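# Rehang a T-shirt dangling from one shoulder onto its hanger

## Task

The T-shirt currently dangles from its hanger by a single shoulder. Get it back onto that same hanger so that it sits about centred, the hook sticks out of the neck opening, each hanger tip is inside one shoulder of the shirt, and fabric covers the outer third of both hanger arms. At the end that hanger must hang level and motionless on the rail, turned about perpendicular to the rail. Every other hanger must still be on the rail, and the rack, which is free-standing, must be upright and close to where it stood at the start.

## Robot and tools

Robot and frames. Two six-joint arms, left_arm and right_arm, each end in a parallel two-finger gripper. In the scene frame the origin sits at table-top height midway between the nominal bases, +x points out over the table, +z up, and left_arm is on the +y side (image left/right does not follow this). Calibrated base positions: left_arm (-0.001, +0.362, +0.024) m, quat_wxyz (+1.000, 0, 0, -0.002); right_arm (+0.002, -0.235, +0.048) m, quat_wxyz (+1.000, 0, 0, +0.006). Gripper poses, velocities and wrist-camera poses are reported in each arm's own base frame; the table and the fixed cameras use the scene frame. Reported hand positions may be off by a few centimetres, worse at long reach. A camera stand is bolted behind the arms. Loose objects may occasionally get a small external nudge.

Joints. Order everywhere: waist, shoulder, elbow, wrist pitch, wrist yaw, wrist roll. Stated ranges (URDF signs): waist -2.618 to 3.054, shoulder 0.000 to 3.142, elbow 0.000 to 3.142, wrist pitch -1.571 to 1.571, wrist yaw -1.571 to 1.571, wrist roll -2.094 to 2.094 rad. The shoulder's sign is flipped in everything you send and read, so its usable range in your numbers is -3.142 to 0.000. True limits may differ by up to 0.059 rad. Each control step a joint target can lead its measured angle by at most 0.339 rad (first three joints) or 2.2 rad (wrist joints); if targets would put a gripper over 200 mm from where it is, that arm's targets are pulled back.

A row. One row is 14 numbers, each in [-1, 1], covering both arms even if one stays still: left_arm waist, shoulder, elbow, wrist pitch, wrist yaw, wrist roll, opening, then the same seven for right_arm. The six joint numbers are scaled offsets, not poses: they are added to that arm's Joint targets as they stood when the action (or move) began. 1.0 equals 2.224 rad for waist, shoulder and elbow, and 8.485 rad for the three wrist joints. Sending the same offset again moves further. Sending 0 for an arm's joints re-commands its current targets. The opening number is absolute: +1 fully open, -1 closed; to leave a gripper alone, resend its current command (0 is a real half-open command).

execute_actions(actions, cameras). actions is a list of actions; each action is a table of up to 15 rows, one per 1/30 s step, lasting 0.5 s; a short table repeats its final row. All rows of an action are offsets from the targets at that action's start. An action is rejected for both arms if any joint would end more than 0.059 rad beyond its range; a malformed or out-of-range first action rejects the whole call. cameras: list of names, ["all"], or []; by default images come only with an empty actions list. An empty list also reports the scene number and task.

move(target, speed, blend, opening_speed, grip_force, blocking, cameras). target is one row or a list of up to 15 rows, every row an offset from the same starting Joint targets. All joints interpolate together, so grippers follow curves; nothing is avoided, including the other arm. speed: rad/s for the joint with the farthest to go, 0.01 to 12.57, default 0.5, one value or one per target. blend: rad, corner rounding for lists, default 0 (full stop at each). opening_speed: per second on the -1..+1 scale, at least 0.2; use it to close gently on cloth. grip_force: newtons per pad, 10 to 50, one value or one per arm; it persists, and lower values close slowly. blocking=false returns after about 0.5 s while the move continues. Paths take at least 0.5 s and are cut short past 10 s. The result adds a move: line saying done, off_target, moving, held or fault, possibly with limits=held. Neither done nor off_target tells you whether anything was touched.

wait(seconds 0 to 10) lets time run with last commands held; a running move continues. stop brakes a running move. zoom_image(camera, region) enlarges part of a camera's newest image; region is [x0, y0, x1, y1] in pixels, at most 504 by 504. read_manual(section) only returns licence text. finished_scene(scene) ends the current scene, given by its number, and cannot be undone.

Cameras (672x504 each): cam_head_left, cam_head_right, cam_high, cam_low, cam_left_wrist, cam_right_wrist.

Gripper. Fingers point along its +z axis and separate along its y axis; end_effector_position lies between the pads about 1 cm short of the tips. Pad force is roughly 50 to 64 N at full setting. grip_measured uses the same scale as the opening command; empty it can read slightly wide. To release, command an opening well above grip_measured.

Reading results. Joint positions: rad per joint then pad gap in m (0.094 fully open). Joint velocities may say within noise. Joint targets are what the next offsets count from. Tool commands lists current gripper commands. Joint torques in N m, positive toward larger angles, include the arm's own weight, and wrap at ±28 for the first three joints. Action calls also list joint angles at some steps. "joint sent to its limit" means a joint was clipped at its end; "joint command not followed" means the clearance check altered targets. MOTOR HOT appears at 75 °C; at 90 °C an OVER-TEMPERATURE FAULT folds that arm away for the rest of the scene; at 100 °C it collapses. Holding loads, staying stretched out or pushing into something heats motors.

Avoid: grippers or arms pressing or closing on each other; hitting the rack, stand or table hard; knocking the rack over or hangers off the rail; dropping or flinging the shirt or anything off the table; releasing items while they move. If an arm is pushing against something or dragged away, command its targets back beyond its measured positions. The simulation keeps running while you think.

Each tool is called in YAML: its name, and indented under it one key for each argument.

## Session

execute_actions:
  actions: []

Scene clock: 0.00 s.
left_arm: end_effector_position=(+0.3836, +0.0001, +0.4059) grip_measured=+1.000 end_effector_quat_wxyz=(+0.705, +0.001, +0.709, -0.003) | right_arm: end_effector_position=(+0.3837, +0.0000, +0.4058) grip_measured=+1.000 end_effector_quat_wxyz=(+0.705, +0.001, +0.709, -0.003)
Joint positions: left_arm=[0 -1.047 1.047 -0.006 0.004 -0.003 0.094] | right_arm=[0 -1.047 1.047 -0.005 0.005 -0.003 0.094]
Joint velocities: within noise
Joint torques (N m): no reading
Motor temperatures (°C): left_arm=[29 34 41 37 29 27 28] | right_arm=[27 32 35 35 29 32 28]
Heat: left arm: 41 °C; right arm: 35 °C.
Joint targets: left_arm=[0.000 -1.042 1.050 -0.014 0.000 0.001] | right_arm=[0.000 -1.038 1.062 0.009 0.000 0.001]
Tool commands: left_gripper/opening=+1.0 right_gripper/opening=+1.0

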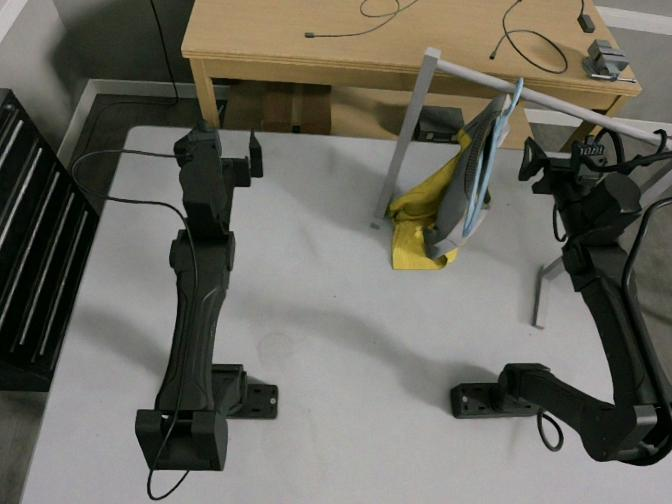

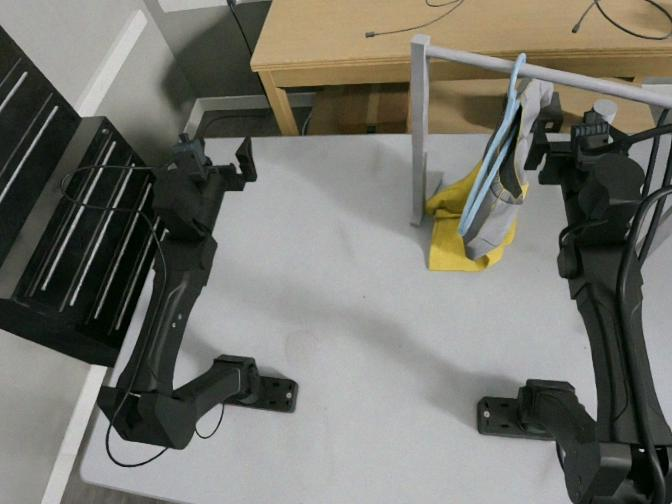

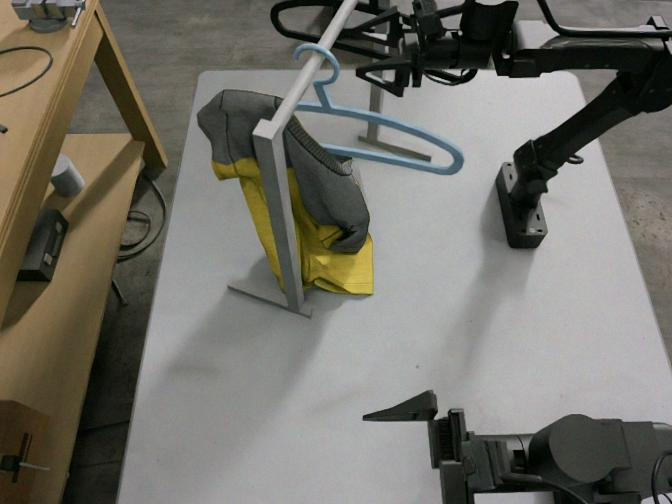

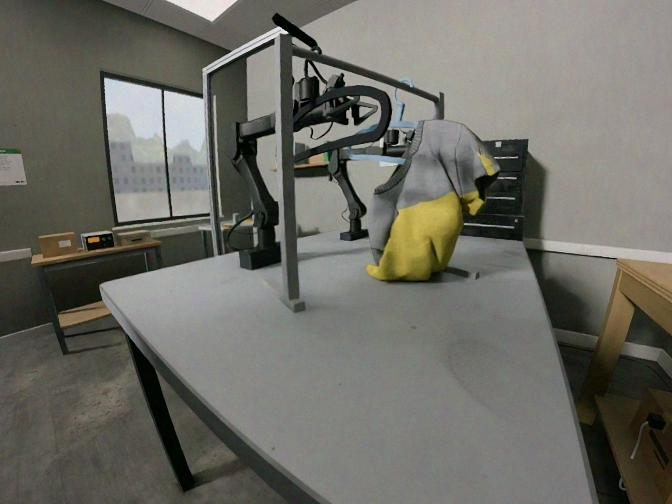

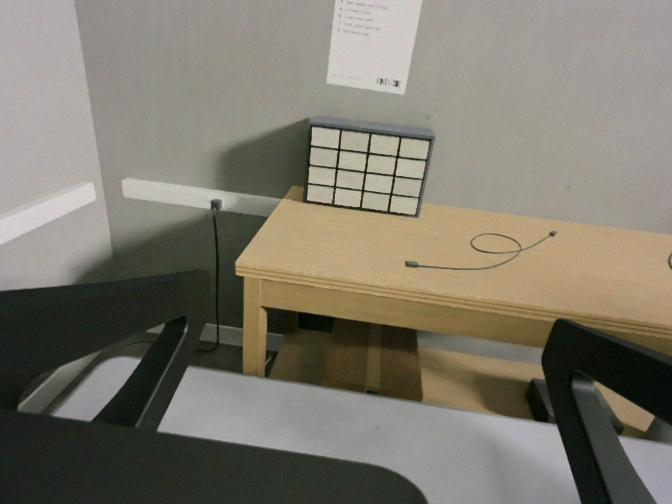

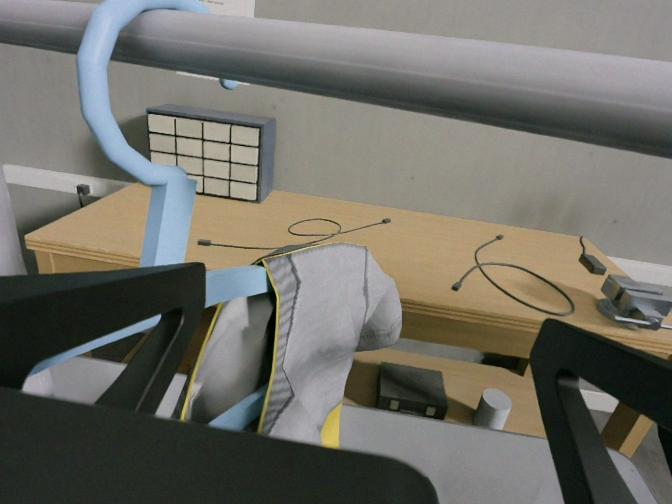

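zoom_image:
  camera: "cam_high"
  region: [180, 20, 500, 320]

zoom_image:
  camera: "cam_head_right"
  region: [400, 20, 672, 290]

zoom_image:
  camera: "cam_low"
  region: [250, 20, 530, 310]

zoom_image:
  camera: "cam_head_left"
  region: [360, 30, 672, 340]

Scaled by 1.575 from the camera's 672x504 image, which has a finer 960x720 frame.

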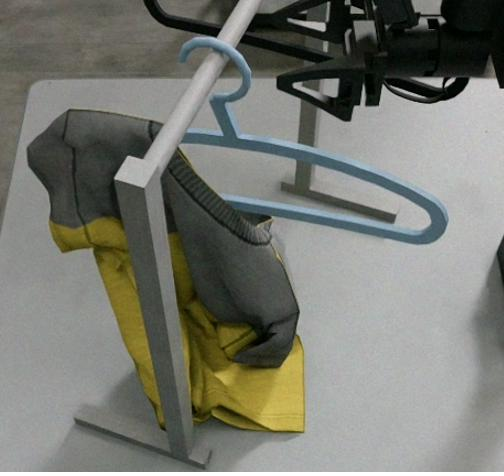

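Scaled by 1.853 from the camera's 672x504 image, which has a finer 960x720 frame.

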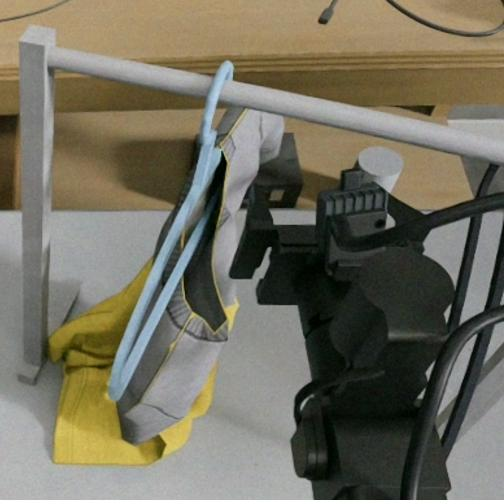

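Scaled by 1.738 from the camera's 672x504 image, which has a finer 960x720 frame.

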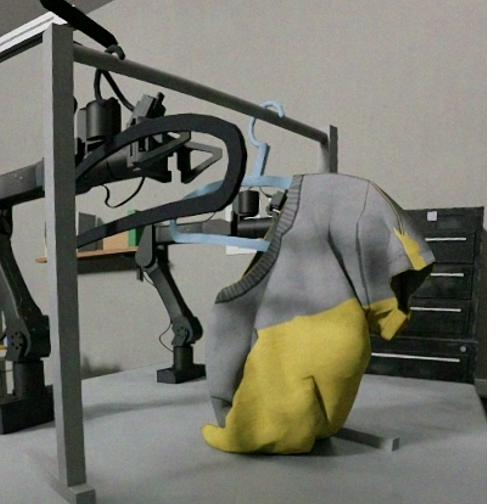

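Scaled by 1.615 from the camera's 672x504 image, which has a finer 960x720 frame.

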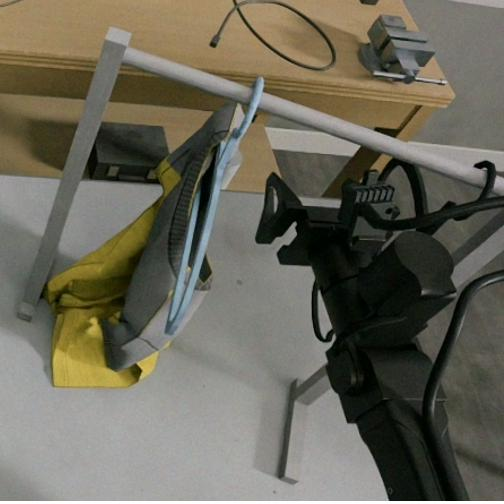

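move:
  target: [-0.27,0,0,0,0,0,1,0,0.1,0,0,0,0,1]
  cameras: ["all"]

Scene clock: 2.97 s.
left_arm: end_effector_position=(+0.3172, -0.2158, +0.4059) grip_measured=+1.000 end_effector_quat_wxyz=(+0.673, +0.209, +0.678, -0.210) | right_arm: end_effector_position=(+0.3108, +0.0006, +0.4798) grip_measured=+1.000 end_effector_quat_wxyz=(+0.780, +0.000, +0.625, -0.002)
Joint positions: left_arm=[-0.599 -1.047 1.047 -0.006 0.003 -0.003 0.094] | right_arm=[0 -0.823 1.047 -0.004 0.002 -0.003 0.094]
Joint torques (N m): left_arm=[-0.13 2.59 9.48 1.84 0.01 0.04] | right_arm=[-0.03 0.44 6.95 1.37 0 -0.02]
Heat: left arm: 41 °C; right arm: 36 °C.
Joint targets: left_arm=[-0.601 -1.042 1.050 -0.014 0.000 0.001] | right_arm=[0.000 -0.816 1.062 0.009 0.000 0.001]
move: done

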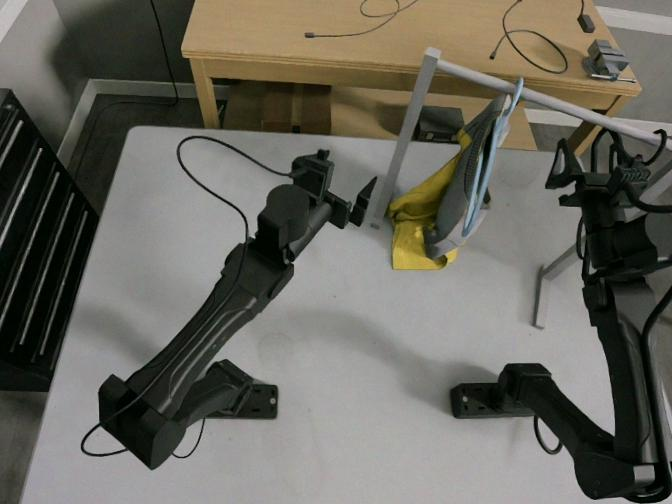

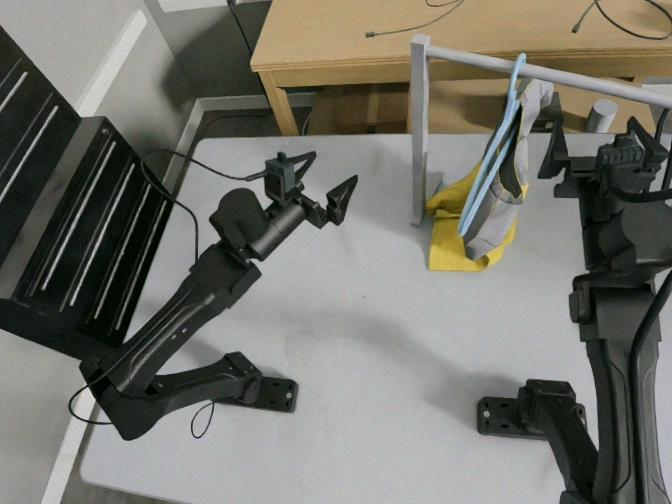

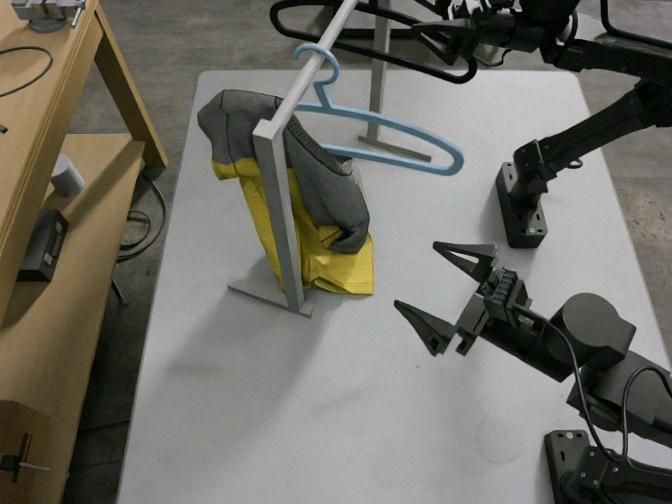

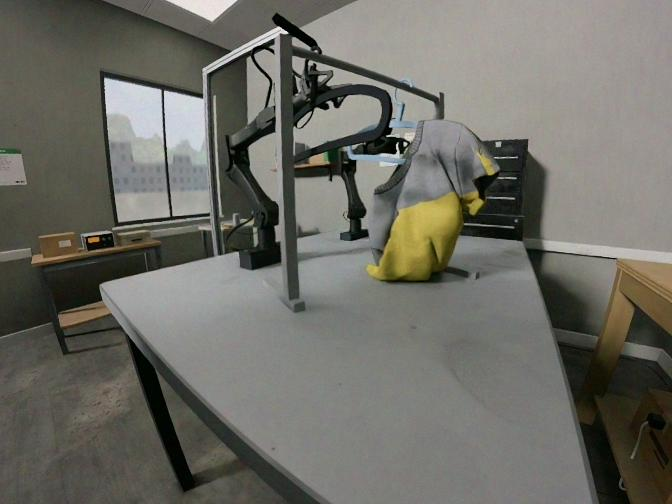

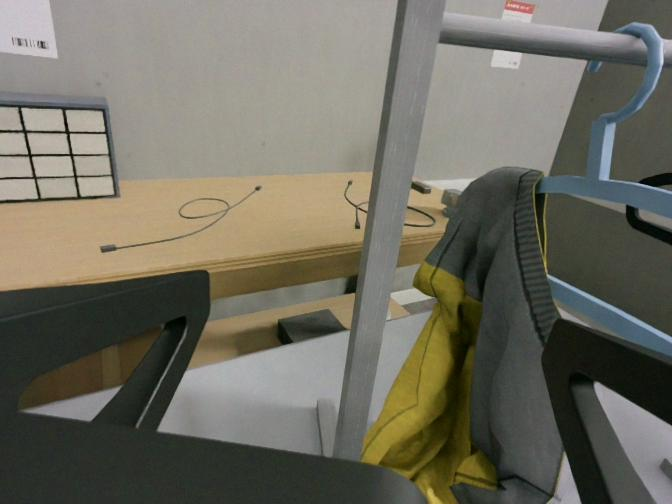

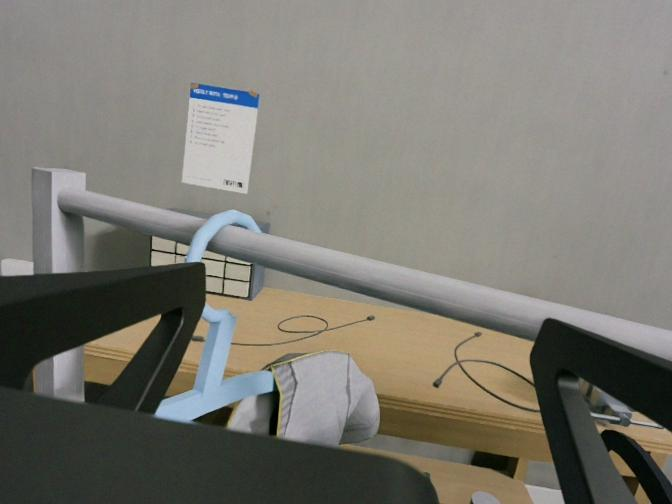

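move:
  target: [-0.09,0,0,-0.06,0,0,1,0,0.07,-0.06,-0.06,0,0,1]
  cameras: ["all"]

zoom_image:
  camera: "cam_left_wrist"
  region: [250, 0, 672, 420]

zoom_image:
  camera: "cam_right_wrist"
  region: [0, 0, 504, 504]

Scene clock: 5.77 s.
left_arm: end_effector_position=(+0.2491, -0.2543, +0.2929) grip_measured=+1.000 end_effector_quat_wxyz=(+0.480, +0.331, +0.786, -0.205) | right_arm: end_effector_position=(+0.2783, +0.0003, +0.3548) grip_measured=+1.000 end_effector_quat_wxyz=(+0.631, +0.000, +0.776, -0.002)
Joint positions: left_arm=[-0.796 -1.047 1.047 -0.474 0.004 -0.003 0.094] | right_arm=[0 -0.67 0.942 -0.478 0.004 -0.003 0.094]
Joint torques (N m): left_arm=[-0.23 2.54 9.5 1.4 0.04 0.01] | right_arm=[-0.03 -0.5 5 1.18 0.04 -0.02]
Heat: left arm: 41 °C; right arm: 37 °C.
Joint targets: left_arm=[-0.801 -1.042 1.050 -0.523 0.000 0.001] | right_arm=[0.000 -0.660 0.928 -0.501 0.000 0.001]
move: off_target (left_arm); left_arm: the wrist pitch is farthest, 0.050 rad from its target

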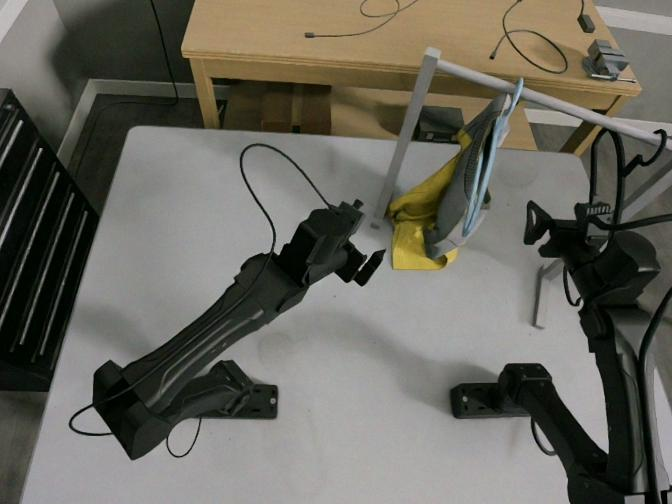

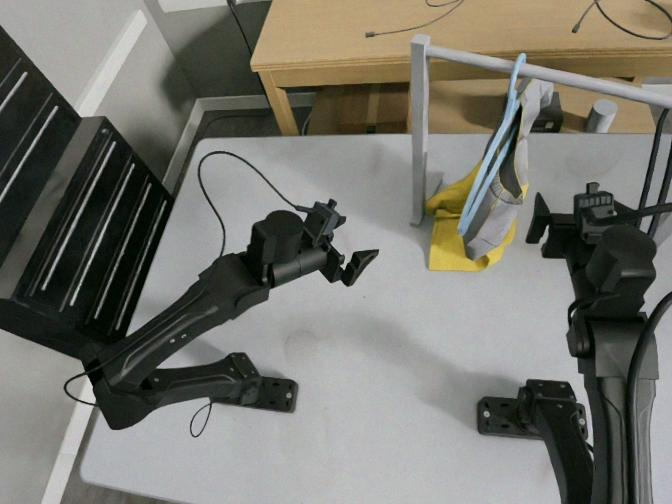

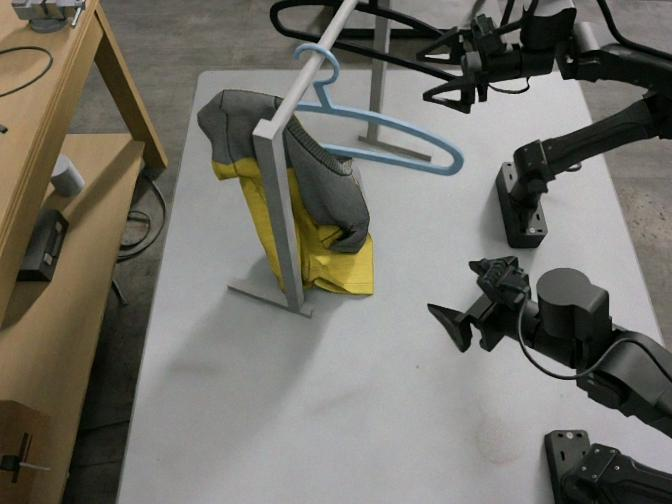

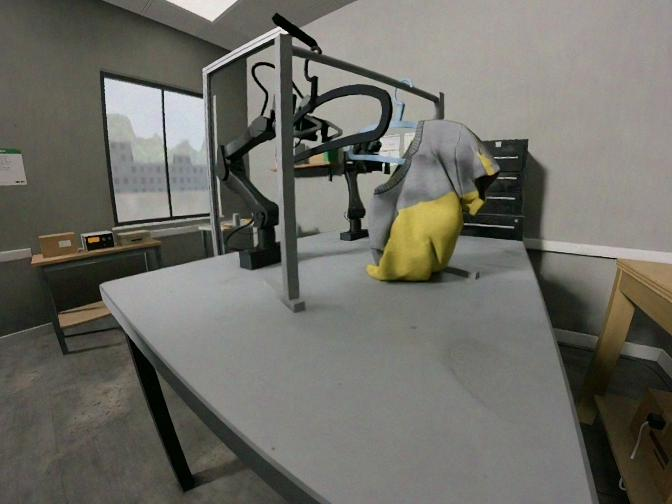

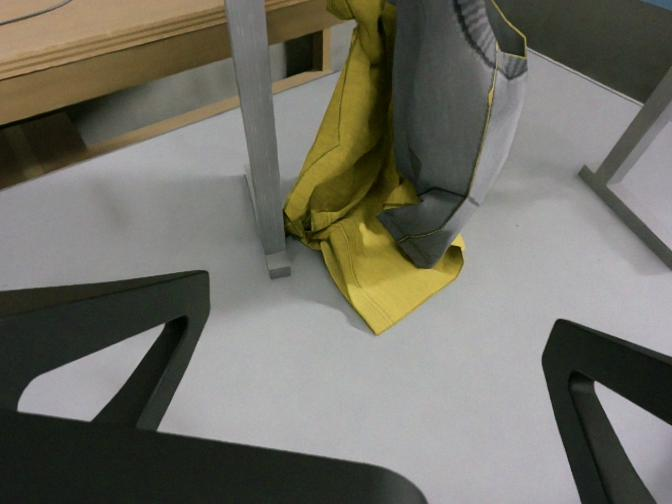

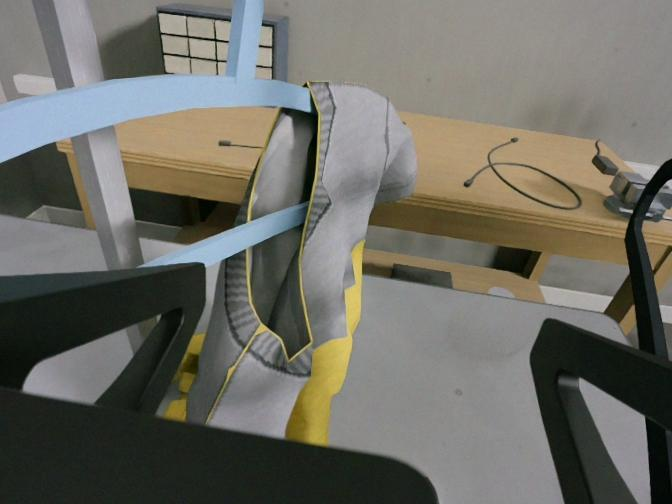

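Scaled by 1.194 from the camera's 672x504 image, which has a finer 960x720 frame.

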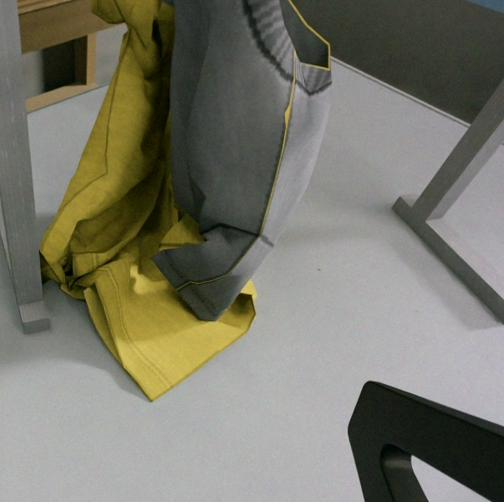

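Scaled by 1.000.

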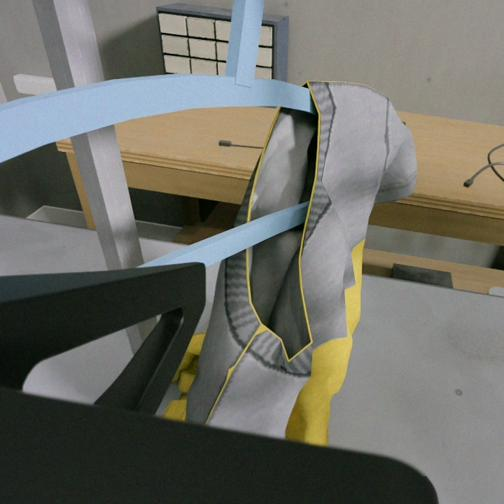

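move:
  target: [-0.09,0.244,-0.157,0.009,0,0,1,0,0,0,0,0,0,1]
  cameras: ["cam_left_wrist","cam_head_right"]
  speed: 0.8

Scene clock: 8.17 s.
left_arm: end_effector_position=(+0.1409, -0.2169, +0.2936) grip_measured=+1.000 end_effector_quat_wxyz=(+0.534, +0.379, +0.697, -0.293) | right_arm: end_effector_position=(+0.2783, +0.0000, +0.3548) grip_measured=+1.000 end_effector_quat_wxyz=(+0.631, +0.001, +0.776, -0.003)
Joint positions: left_arm=[-0.997 -0.511 0.725 -0.475 0.003 -0.003 0.094] | right_arm=[0 -0.67 0.942 -0.478 0.005 -0.003 0.094]
Joint torques (N m): left_arm=[-0.44 -0.8 6.6 2.24 0.01 0.02] | right_arm=[-0.01 -0.47 5.03 1.16 0.01 -0.03]
Heat: left arm: 41 °C; right arm: 37 °C.
Joint targets: left_arm=[-1.001 -0.500 0.700 -0.447 0.000 0.001] | right_arm=[0.000 -0.660 0.928 -0.501 0.000 0.001]
move: done
Images, in order (width x height): cam_head_right 672x504, cam_left_wrist 672x504.

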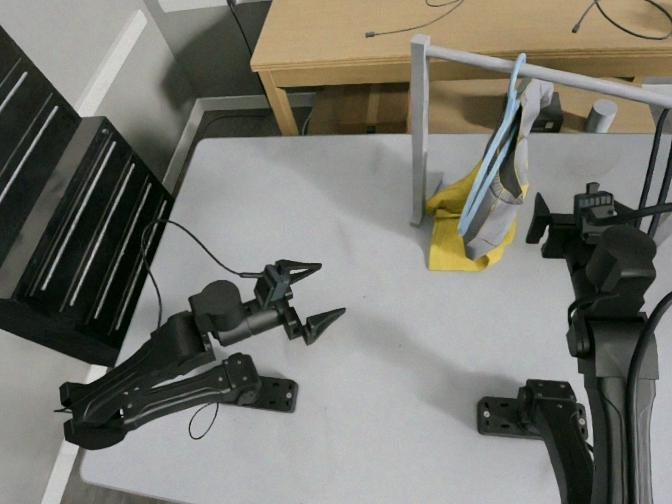

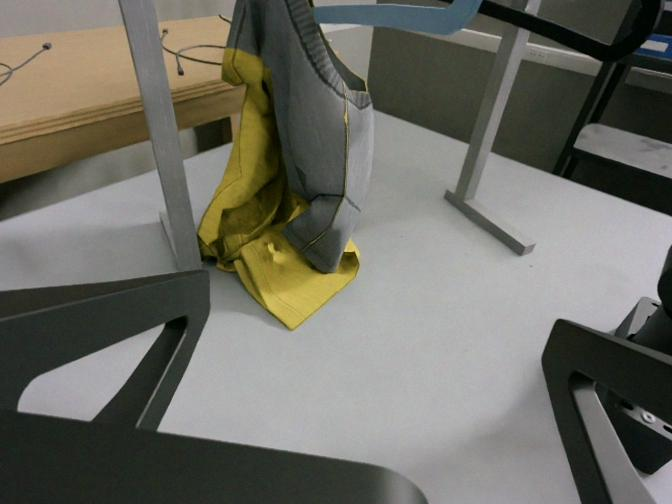

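move:
  target: [0,0,0,0,0,0,1,0.135,0.162,-0.147,0.012,0,0,1]
  cameras: ["cam_right_wrist","cam_head_right","cam_high"]
  speed: 0.8

Scene clock: 11.03 s.
left_arm: end_effector_position=(+0.1409, -0.2169, +0.2936) grip_measured=+1.000 end_effector_quat_wxyz=(+0.534, +0.379, +0.697, -0.293) | right_arm: end_effector_position=(+0.2226, +0.0690, +0.2924) grip_measured=+1.000 end_effector_quat_wxyz=(+0.646, -0.113, +0.749, +0.095)
Joint positions: left_arm=[-0.997 -0.511 0.725 -0.475 0.003 -0.003 0.094] | right_arm=[0.296 -0.313 0.613 -0.449 -0.001 -0.003 0.094]
Joint torques (N m): left_arm=[-0.14 -0.9 6.61 2.21 0.03 0] | right_arm=[0.34 -1.94 5.05 1.8 0.01 -0.02]
Heat: left arm: 41 °C; right arm: 37 °C.
Joint targets: left_arm=[-1.001 -0.500 0.700 -0.447 0.000 0.001] | right_arm=[0.300 -0.299 0.602 -0.399 0.000 0.001]
move: off_target (right_arm); right_arm: the wrist pitch is farthest, 0.050 rad from its target
Images, in order (width x height): cam_head_right 672x504, cam_high 672x504, cam_right_wrist 672x504.

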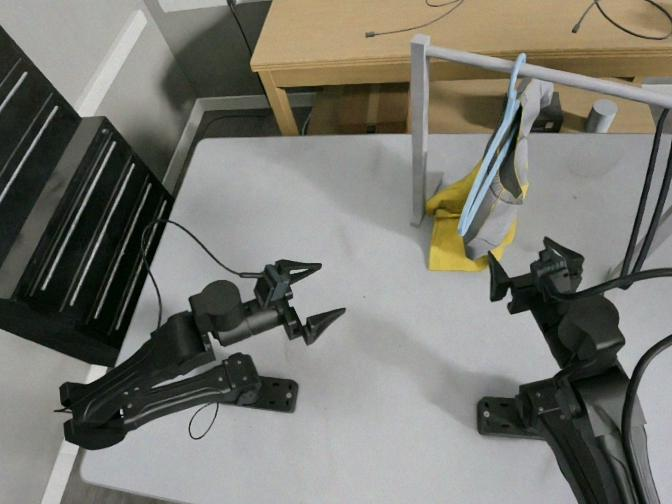

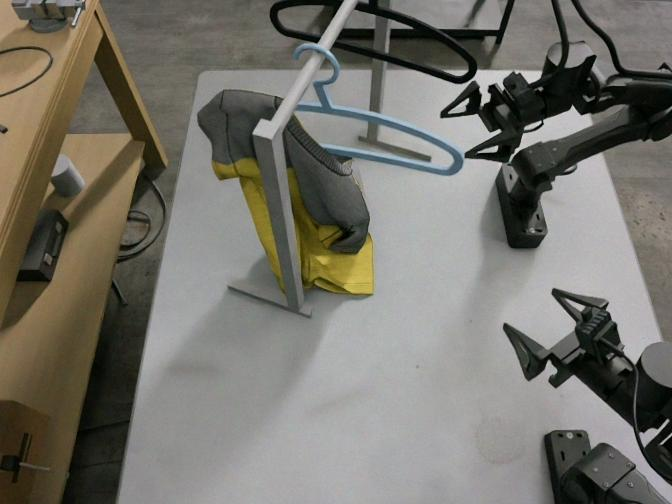

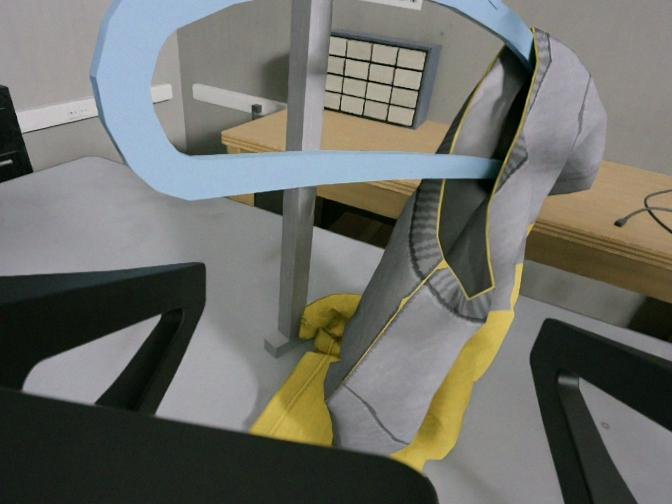

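move:
  target: [0,0,0,0,0,0,1,0.141,-0.189,-0.123,0.058,0.0707,0,0.6]
  cameras: ["cam_right_wrist","cam_left_wrist","cam_high"]
  speed: 0.6

Scene clock: 15.10 s.
left_arm: end_effector_position=(+0.1409, -0.2169, +0.2936) grip_measured=+1.000 end_effector_quat_wxyz=(+0.534, +0.379, +0.697, -0.293) | right_arm: end_effector_position=(+0.2858, +0.0794, +0.1837) grip_measured=+0.602 end_effector_quat_wxyz=(+0.598, -0.077, +0.795, -0.059)
Joint positions: left_arm=[-0.997 -0.511 0.725 -0.475 0.003 -0.003 0.094] | right_arm=[0.609 -0.722 0.338 0.045 0.584 -0.003 0.075]
Joint torques (N m): left_arm=[-0.34 -0.83 6.56 2.23 0.01 0.03] | right_arm=[0.35 0.02 5.79 1.7 0.19 -0.03]
Heat: left arm: 41 °C; right arm: 38 °C.
Joint targets: left_arm=[-1.001 -0.500 0.700 -0.447 0.000 0.001] | right_arm=[0.614 -0.720 0.328 0.093 0.600 0.001]
move: off_target (right_arm); right_arm: the wrist pitch is farthest, 0.048 rad from its target
Images, in order (width x height): cam_high 672x504, cam_left_wrist 672x504, cam_right_wrist 672x504.

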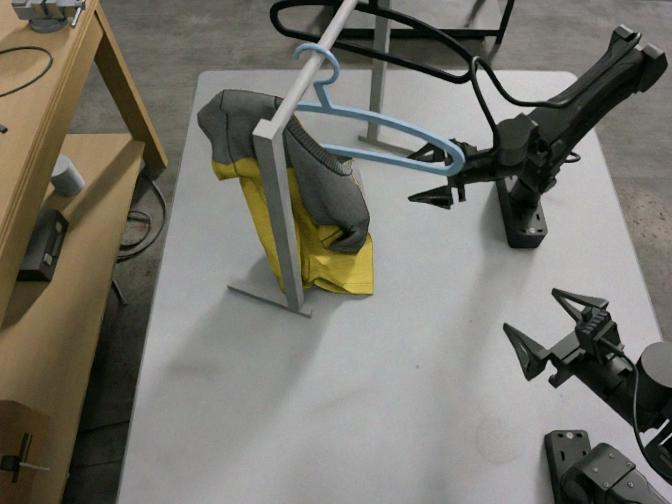

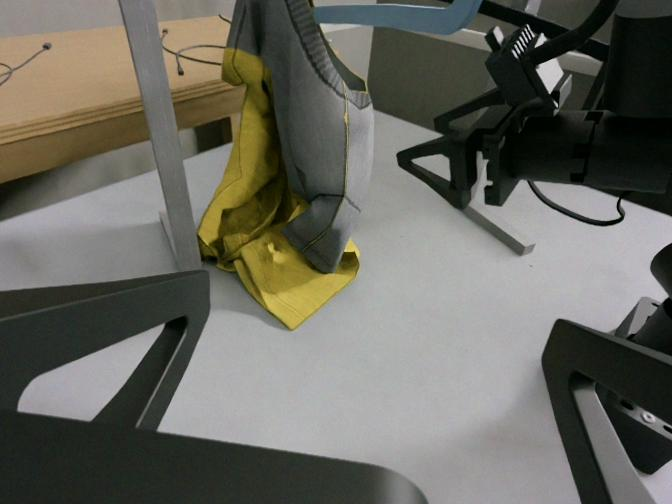

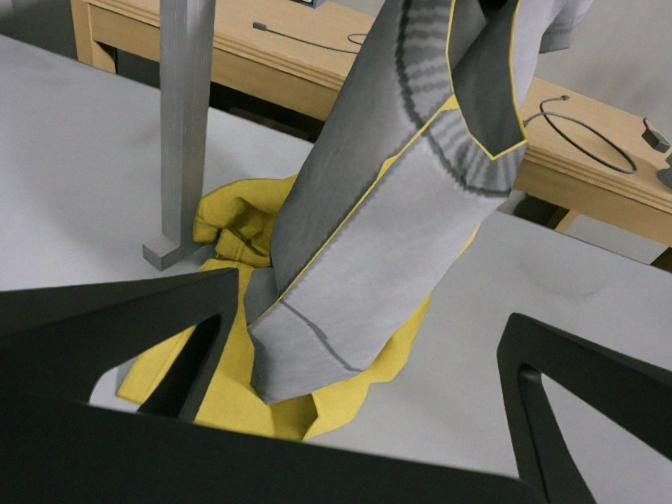

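move:
  target: [0,0,0,0,0,0,1,-0.0845,-0.2217,0.0638,0.046,-0.0118,0,0.6]
  cameras: ["cam_right_wrist","cam_left_wrist","cam_high","cam_head_right"]

Scene clock: 17.13 s.
left_arm: end_effector_position=(+0.1409, -0.2169, +0.2936) grip_measured=+1.000 end_effector_quat_wxyz=(+0.534, +0.379, +0.697, -0.293) | right_arm: end_effector_position=(+0.3609, +0.0716, +0.1580) grip_measured=+0.602 end_effector_quat_wxyz=(+0.587, -0.032, +0.805, -0.080)
Joint positions: left_arm=[-0.997 -0.511 0.725 -0.475 0.003 -0.003 0.094] | right_arm=[0.431 -1.209 0.428 0.435 0.501 -0.003 0.075]
Joint torques (N m): left_arm=[-0.39 -0.85 6.69 2.2 -0.02 0.01] | right_arm=[-0.39 2.77 9.06 1.72 0.05 -0.02]
Heat: left arm: 41 °C; right arm: 39 °C.
Joint targets: left_arm=[-1.001 -0.500 0.700 -0.447 0.000 0.001] | right_arm=[0.426 -1.213 0.470 0.484 0.500 0.001]
move: off_target (right_arm); right_arm: the wrist pitch is farthest, 0.048 rad from its target
Images, in order (width x height): cam_head_right 672x504, cam_high 672x504, cam_left_wrist 672x504, cam_right_wrist 672x504.

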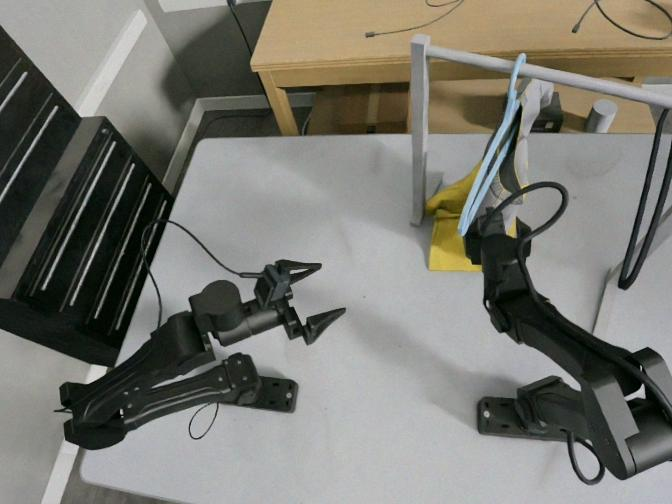

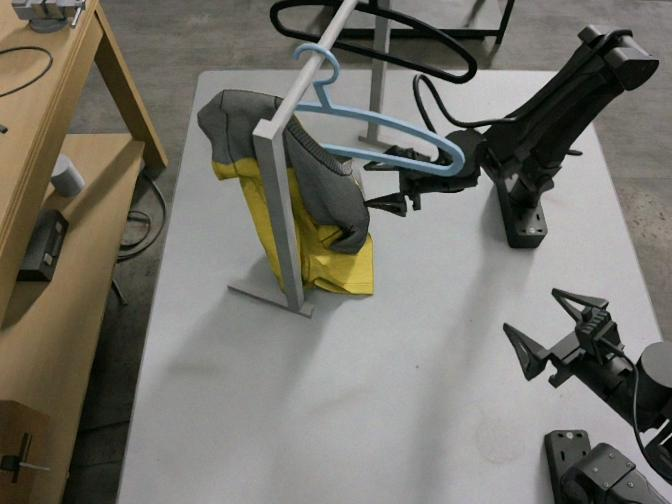

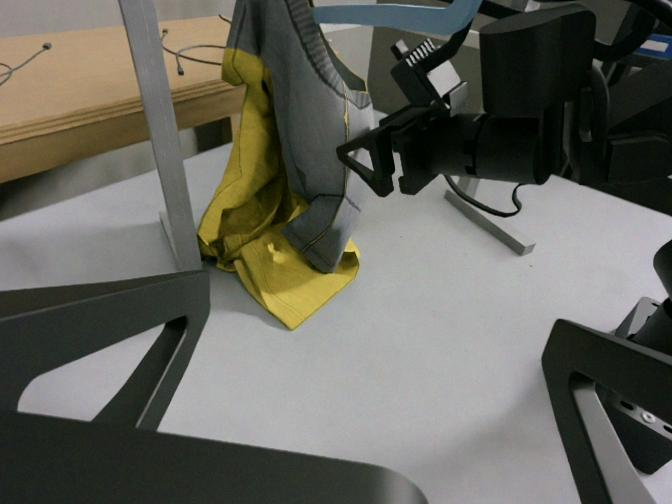

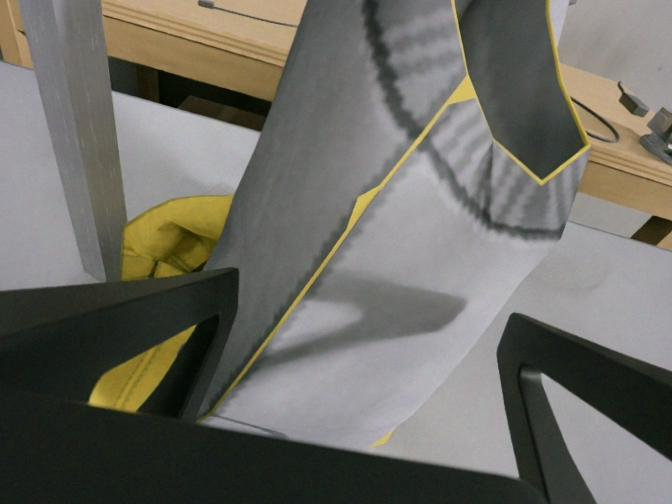

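move:
  target: [0,0,0,0,0,0,1,-0.01,-0.0202,0.0517,-0.0028,0,0,0.6]
  cameras: ["cam_right_wrist","cam_left_wrist"]

Scene clock: 18.17 s.
left_arm: end_effector_position=(+0.1409, -0.2169, +0.2936) grip_measured=+1.000 end_effector_quat_wxyz=(+0.534, +0.379, +0.697, -0.293) | right_arm: end_effector_position=(+0.3856, +0.0741, +0.1962) grip_measured=+0.602 end_effector_quat_wxyz=(+0.615, -0.011, +0.785, -0.074)
Joint positions: left_arm=[-0.997 -0.511 0.725 -0.475 0.003 -0.003 0.094] | right_arm=[0.41 -1.251 0.548 0.436 0.501 -0.003 0.075]
Joint torques (N m): left_arm=[-0.31 -0.76 6.49 2.21 0 0.01] | right_arm=[-0.46 3.14 8.85 1.51 0.02 -0.03]
Heat: left arm: 41 °C; right arm: 39 °C.
Joint targets: left_arm=[-1.001 -0.500 0.700 -0.447 0.000 0.001] | right_arm=[0.404 -1.258 0.585 0.460 0.500 0.001]
move: off_target (right_arm); right_arm: the elbow is farthest, 0.037 rad from its target
Images, in order (width x height): cam_left_wrist 672x504, cam_right_wrist 672x504.

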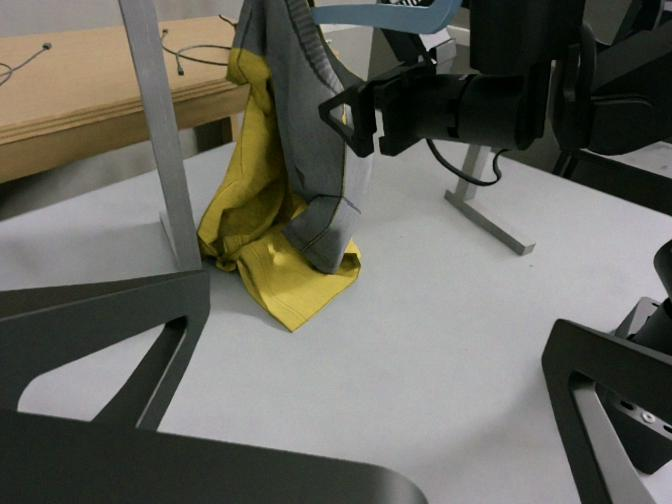

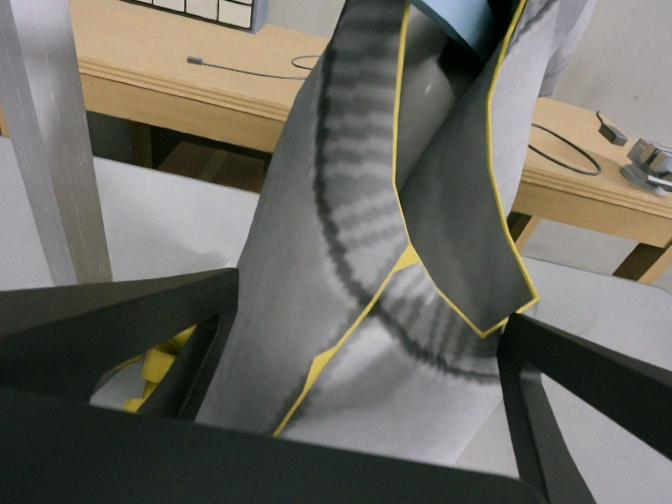

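move:
  target:
    - [0,0,0,0,0,0,1,0,0,0,-0.0075,0,0,0.6]
    - [0,0,0,0,0,0,1,0,0,0,-0.0075,0,0,-1]
  cameras: ["cam_right_wrist","cam_left_wrist","cam_head_right"]
  opening_speed: 1.5

wait:
  seconds: 0.6
  cameras: ["cam_right_wrist","cam_left_wrist"]

Scene clock: 20.63 s.
left_arm: end_effector_position=(+0.1409, -0.2169, +0.2936) grip_measured=+1.000 end_effector_quat_wxyz=(+0.534, +0.379, +0.697, -0.293) | right_arm: end_effector_position=(+0.3845, +0.0736, +0.1921) grip_measured=-0.989 end_effector_quat_wxyz=(+0.609, -0.014, +0.790, -0.077)
Joint positions: left_arm=[-0.997 -0.511 0.725 -0.475 0.003 -0.003 0.094] | right_arm=[0.41 -1.251 0.548 0.418 0.501 -0.003 0.001]
Joint torques (N m): left_arm=[-0.42 -1.07 6.72 2.24 0.05 0.02] | right_arm=[-0.49 3.15 8.83 1.1 0.03 -0.02]
Heat: left arm: 41 °C; right arm: 39 °C.
Joint targets: left_arm=[-1.001 -0.500 0.700 -0.447 0.000 0.001] | right_arm=[0.404 -1.258 0.585 0.396 0.500 0.001]
move: off_target (right_arm); target 2's new numbers were sent with right_arm's elbow 0.037 rad from that target; right_arm: the elbow is farthest, 0.037 rad from its target
Images, in order (width x height): cam_head_right 672x504, cam_left_wrist 672x504, cam_right_wrist 672x504.

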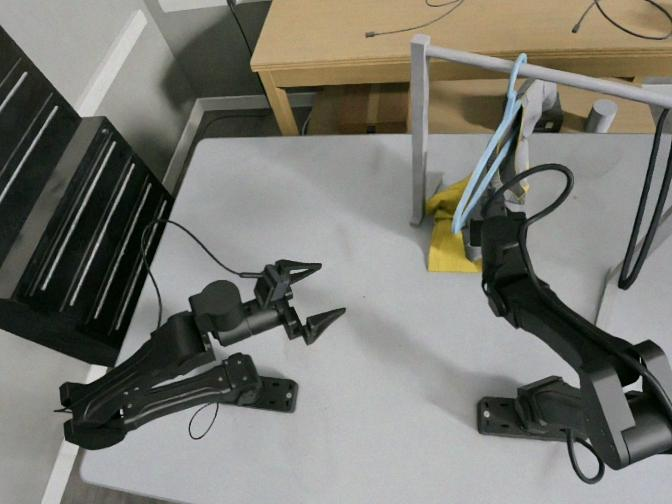

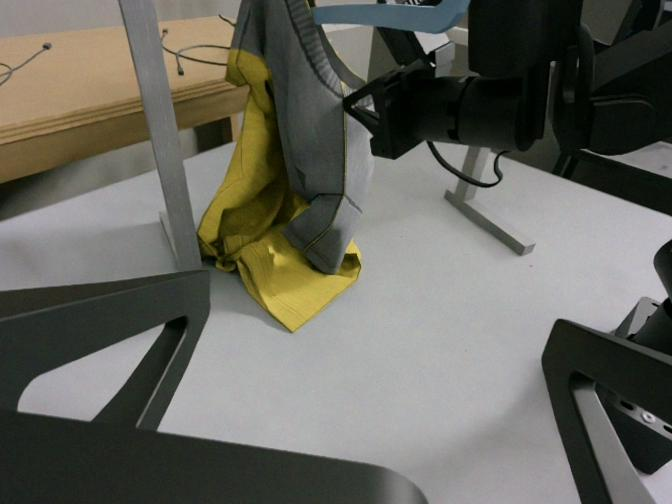

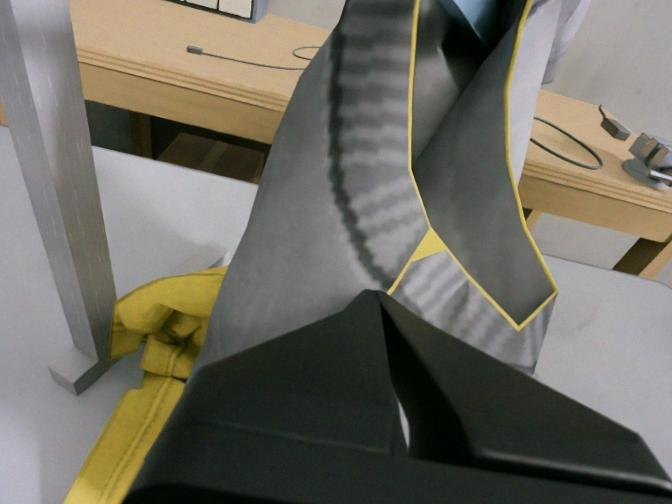

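Scene clock: 21.23 s.
left_arm: end_effector_position=(+0.1409, -0.2169, +0.2936) grip_measured=+1.000 end_effector_quat_wxyz=(+0.534, +0.379, +0.697, -0.293) | right_arm: end_effector_position=(+0.3845, +0.0736, +0.1921) grip_measured=-0.989 end_effector_quat_wxyz=(+0.609, -0.014, +0.790, -0.077)
Joint positions: left_arm=[-0.997 -0.511 0.725 -0.475 0.003 -0.003 0.094] | right_arm=[0.41 -1.251 0.548 0.418 0.501 -0.003 0.001]
Joint torques (N m): left_arm=[-0.43 -0.88 6.65 2.23 0.02 -0.03] | right_arm=[-0.49 3.17 8.85 1.1 0.04 -0.03]
Heat: left arm: 41 °C; right arm: 39 °C.
Joint targets: left_arm=[-1.001 -0.500 0.700 -0.447 0.000 0.001] | right_arm=[0.404 -1.258 0.585 0.396 0.500 0.001]
Tool commands: left_gripper/opening=+1.0 right_gripper/opening=-1.0
wait: 0.60 s; at rest by 0.17 s
Images, in order (width x height): cam_left_wrist 672x504, cam_right_wrist 672x504.

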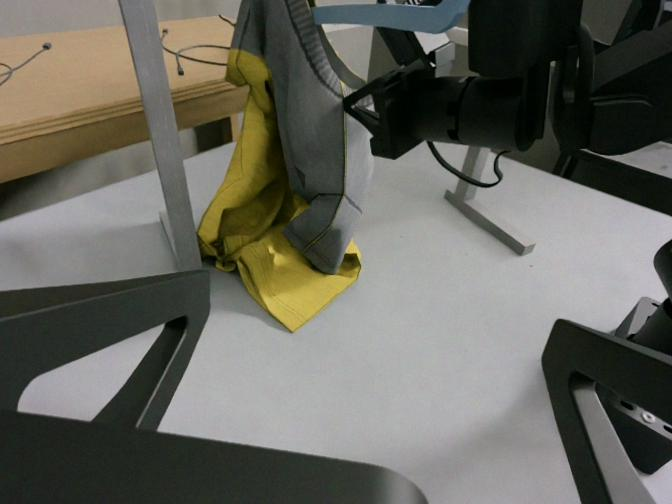

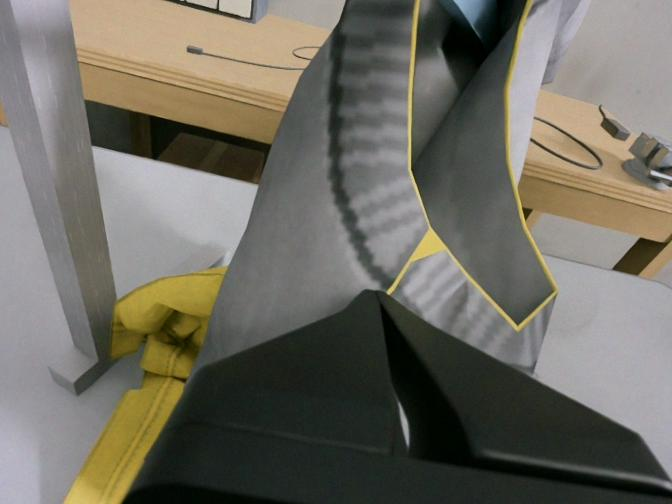

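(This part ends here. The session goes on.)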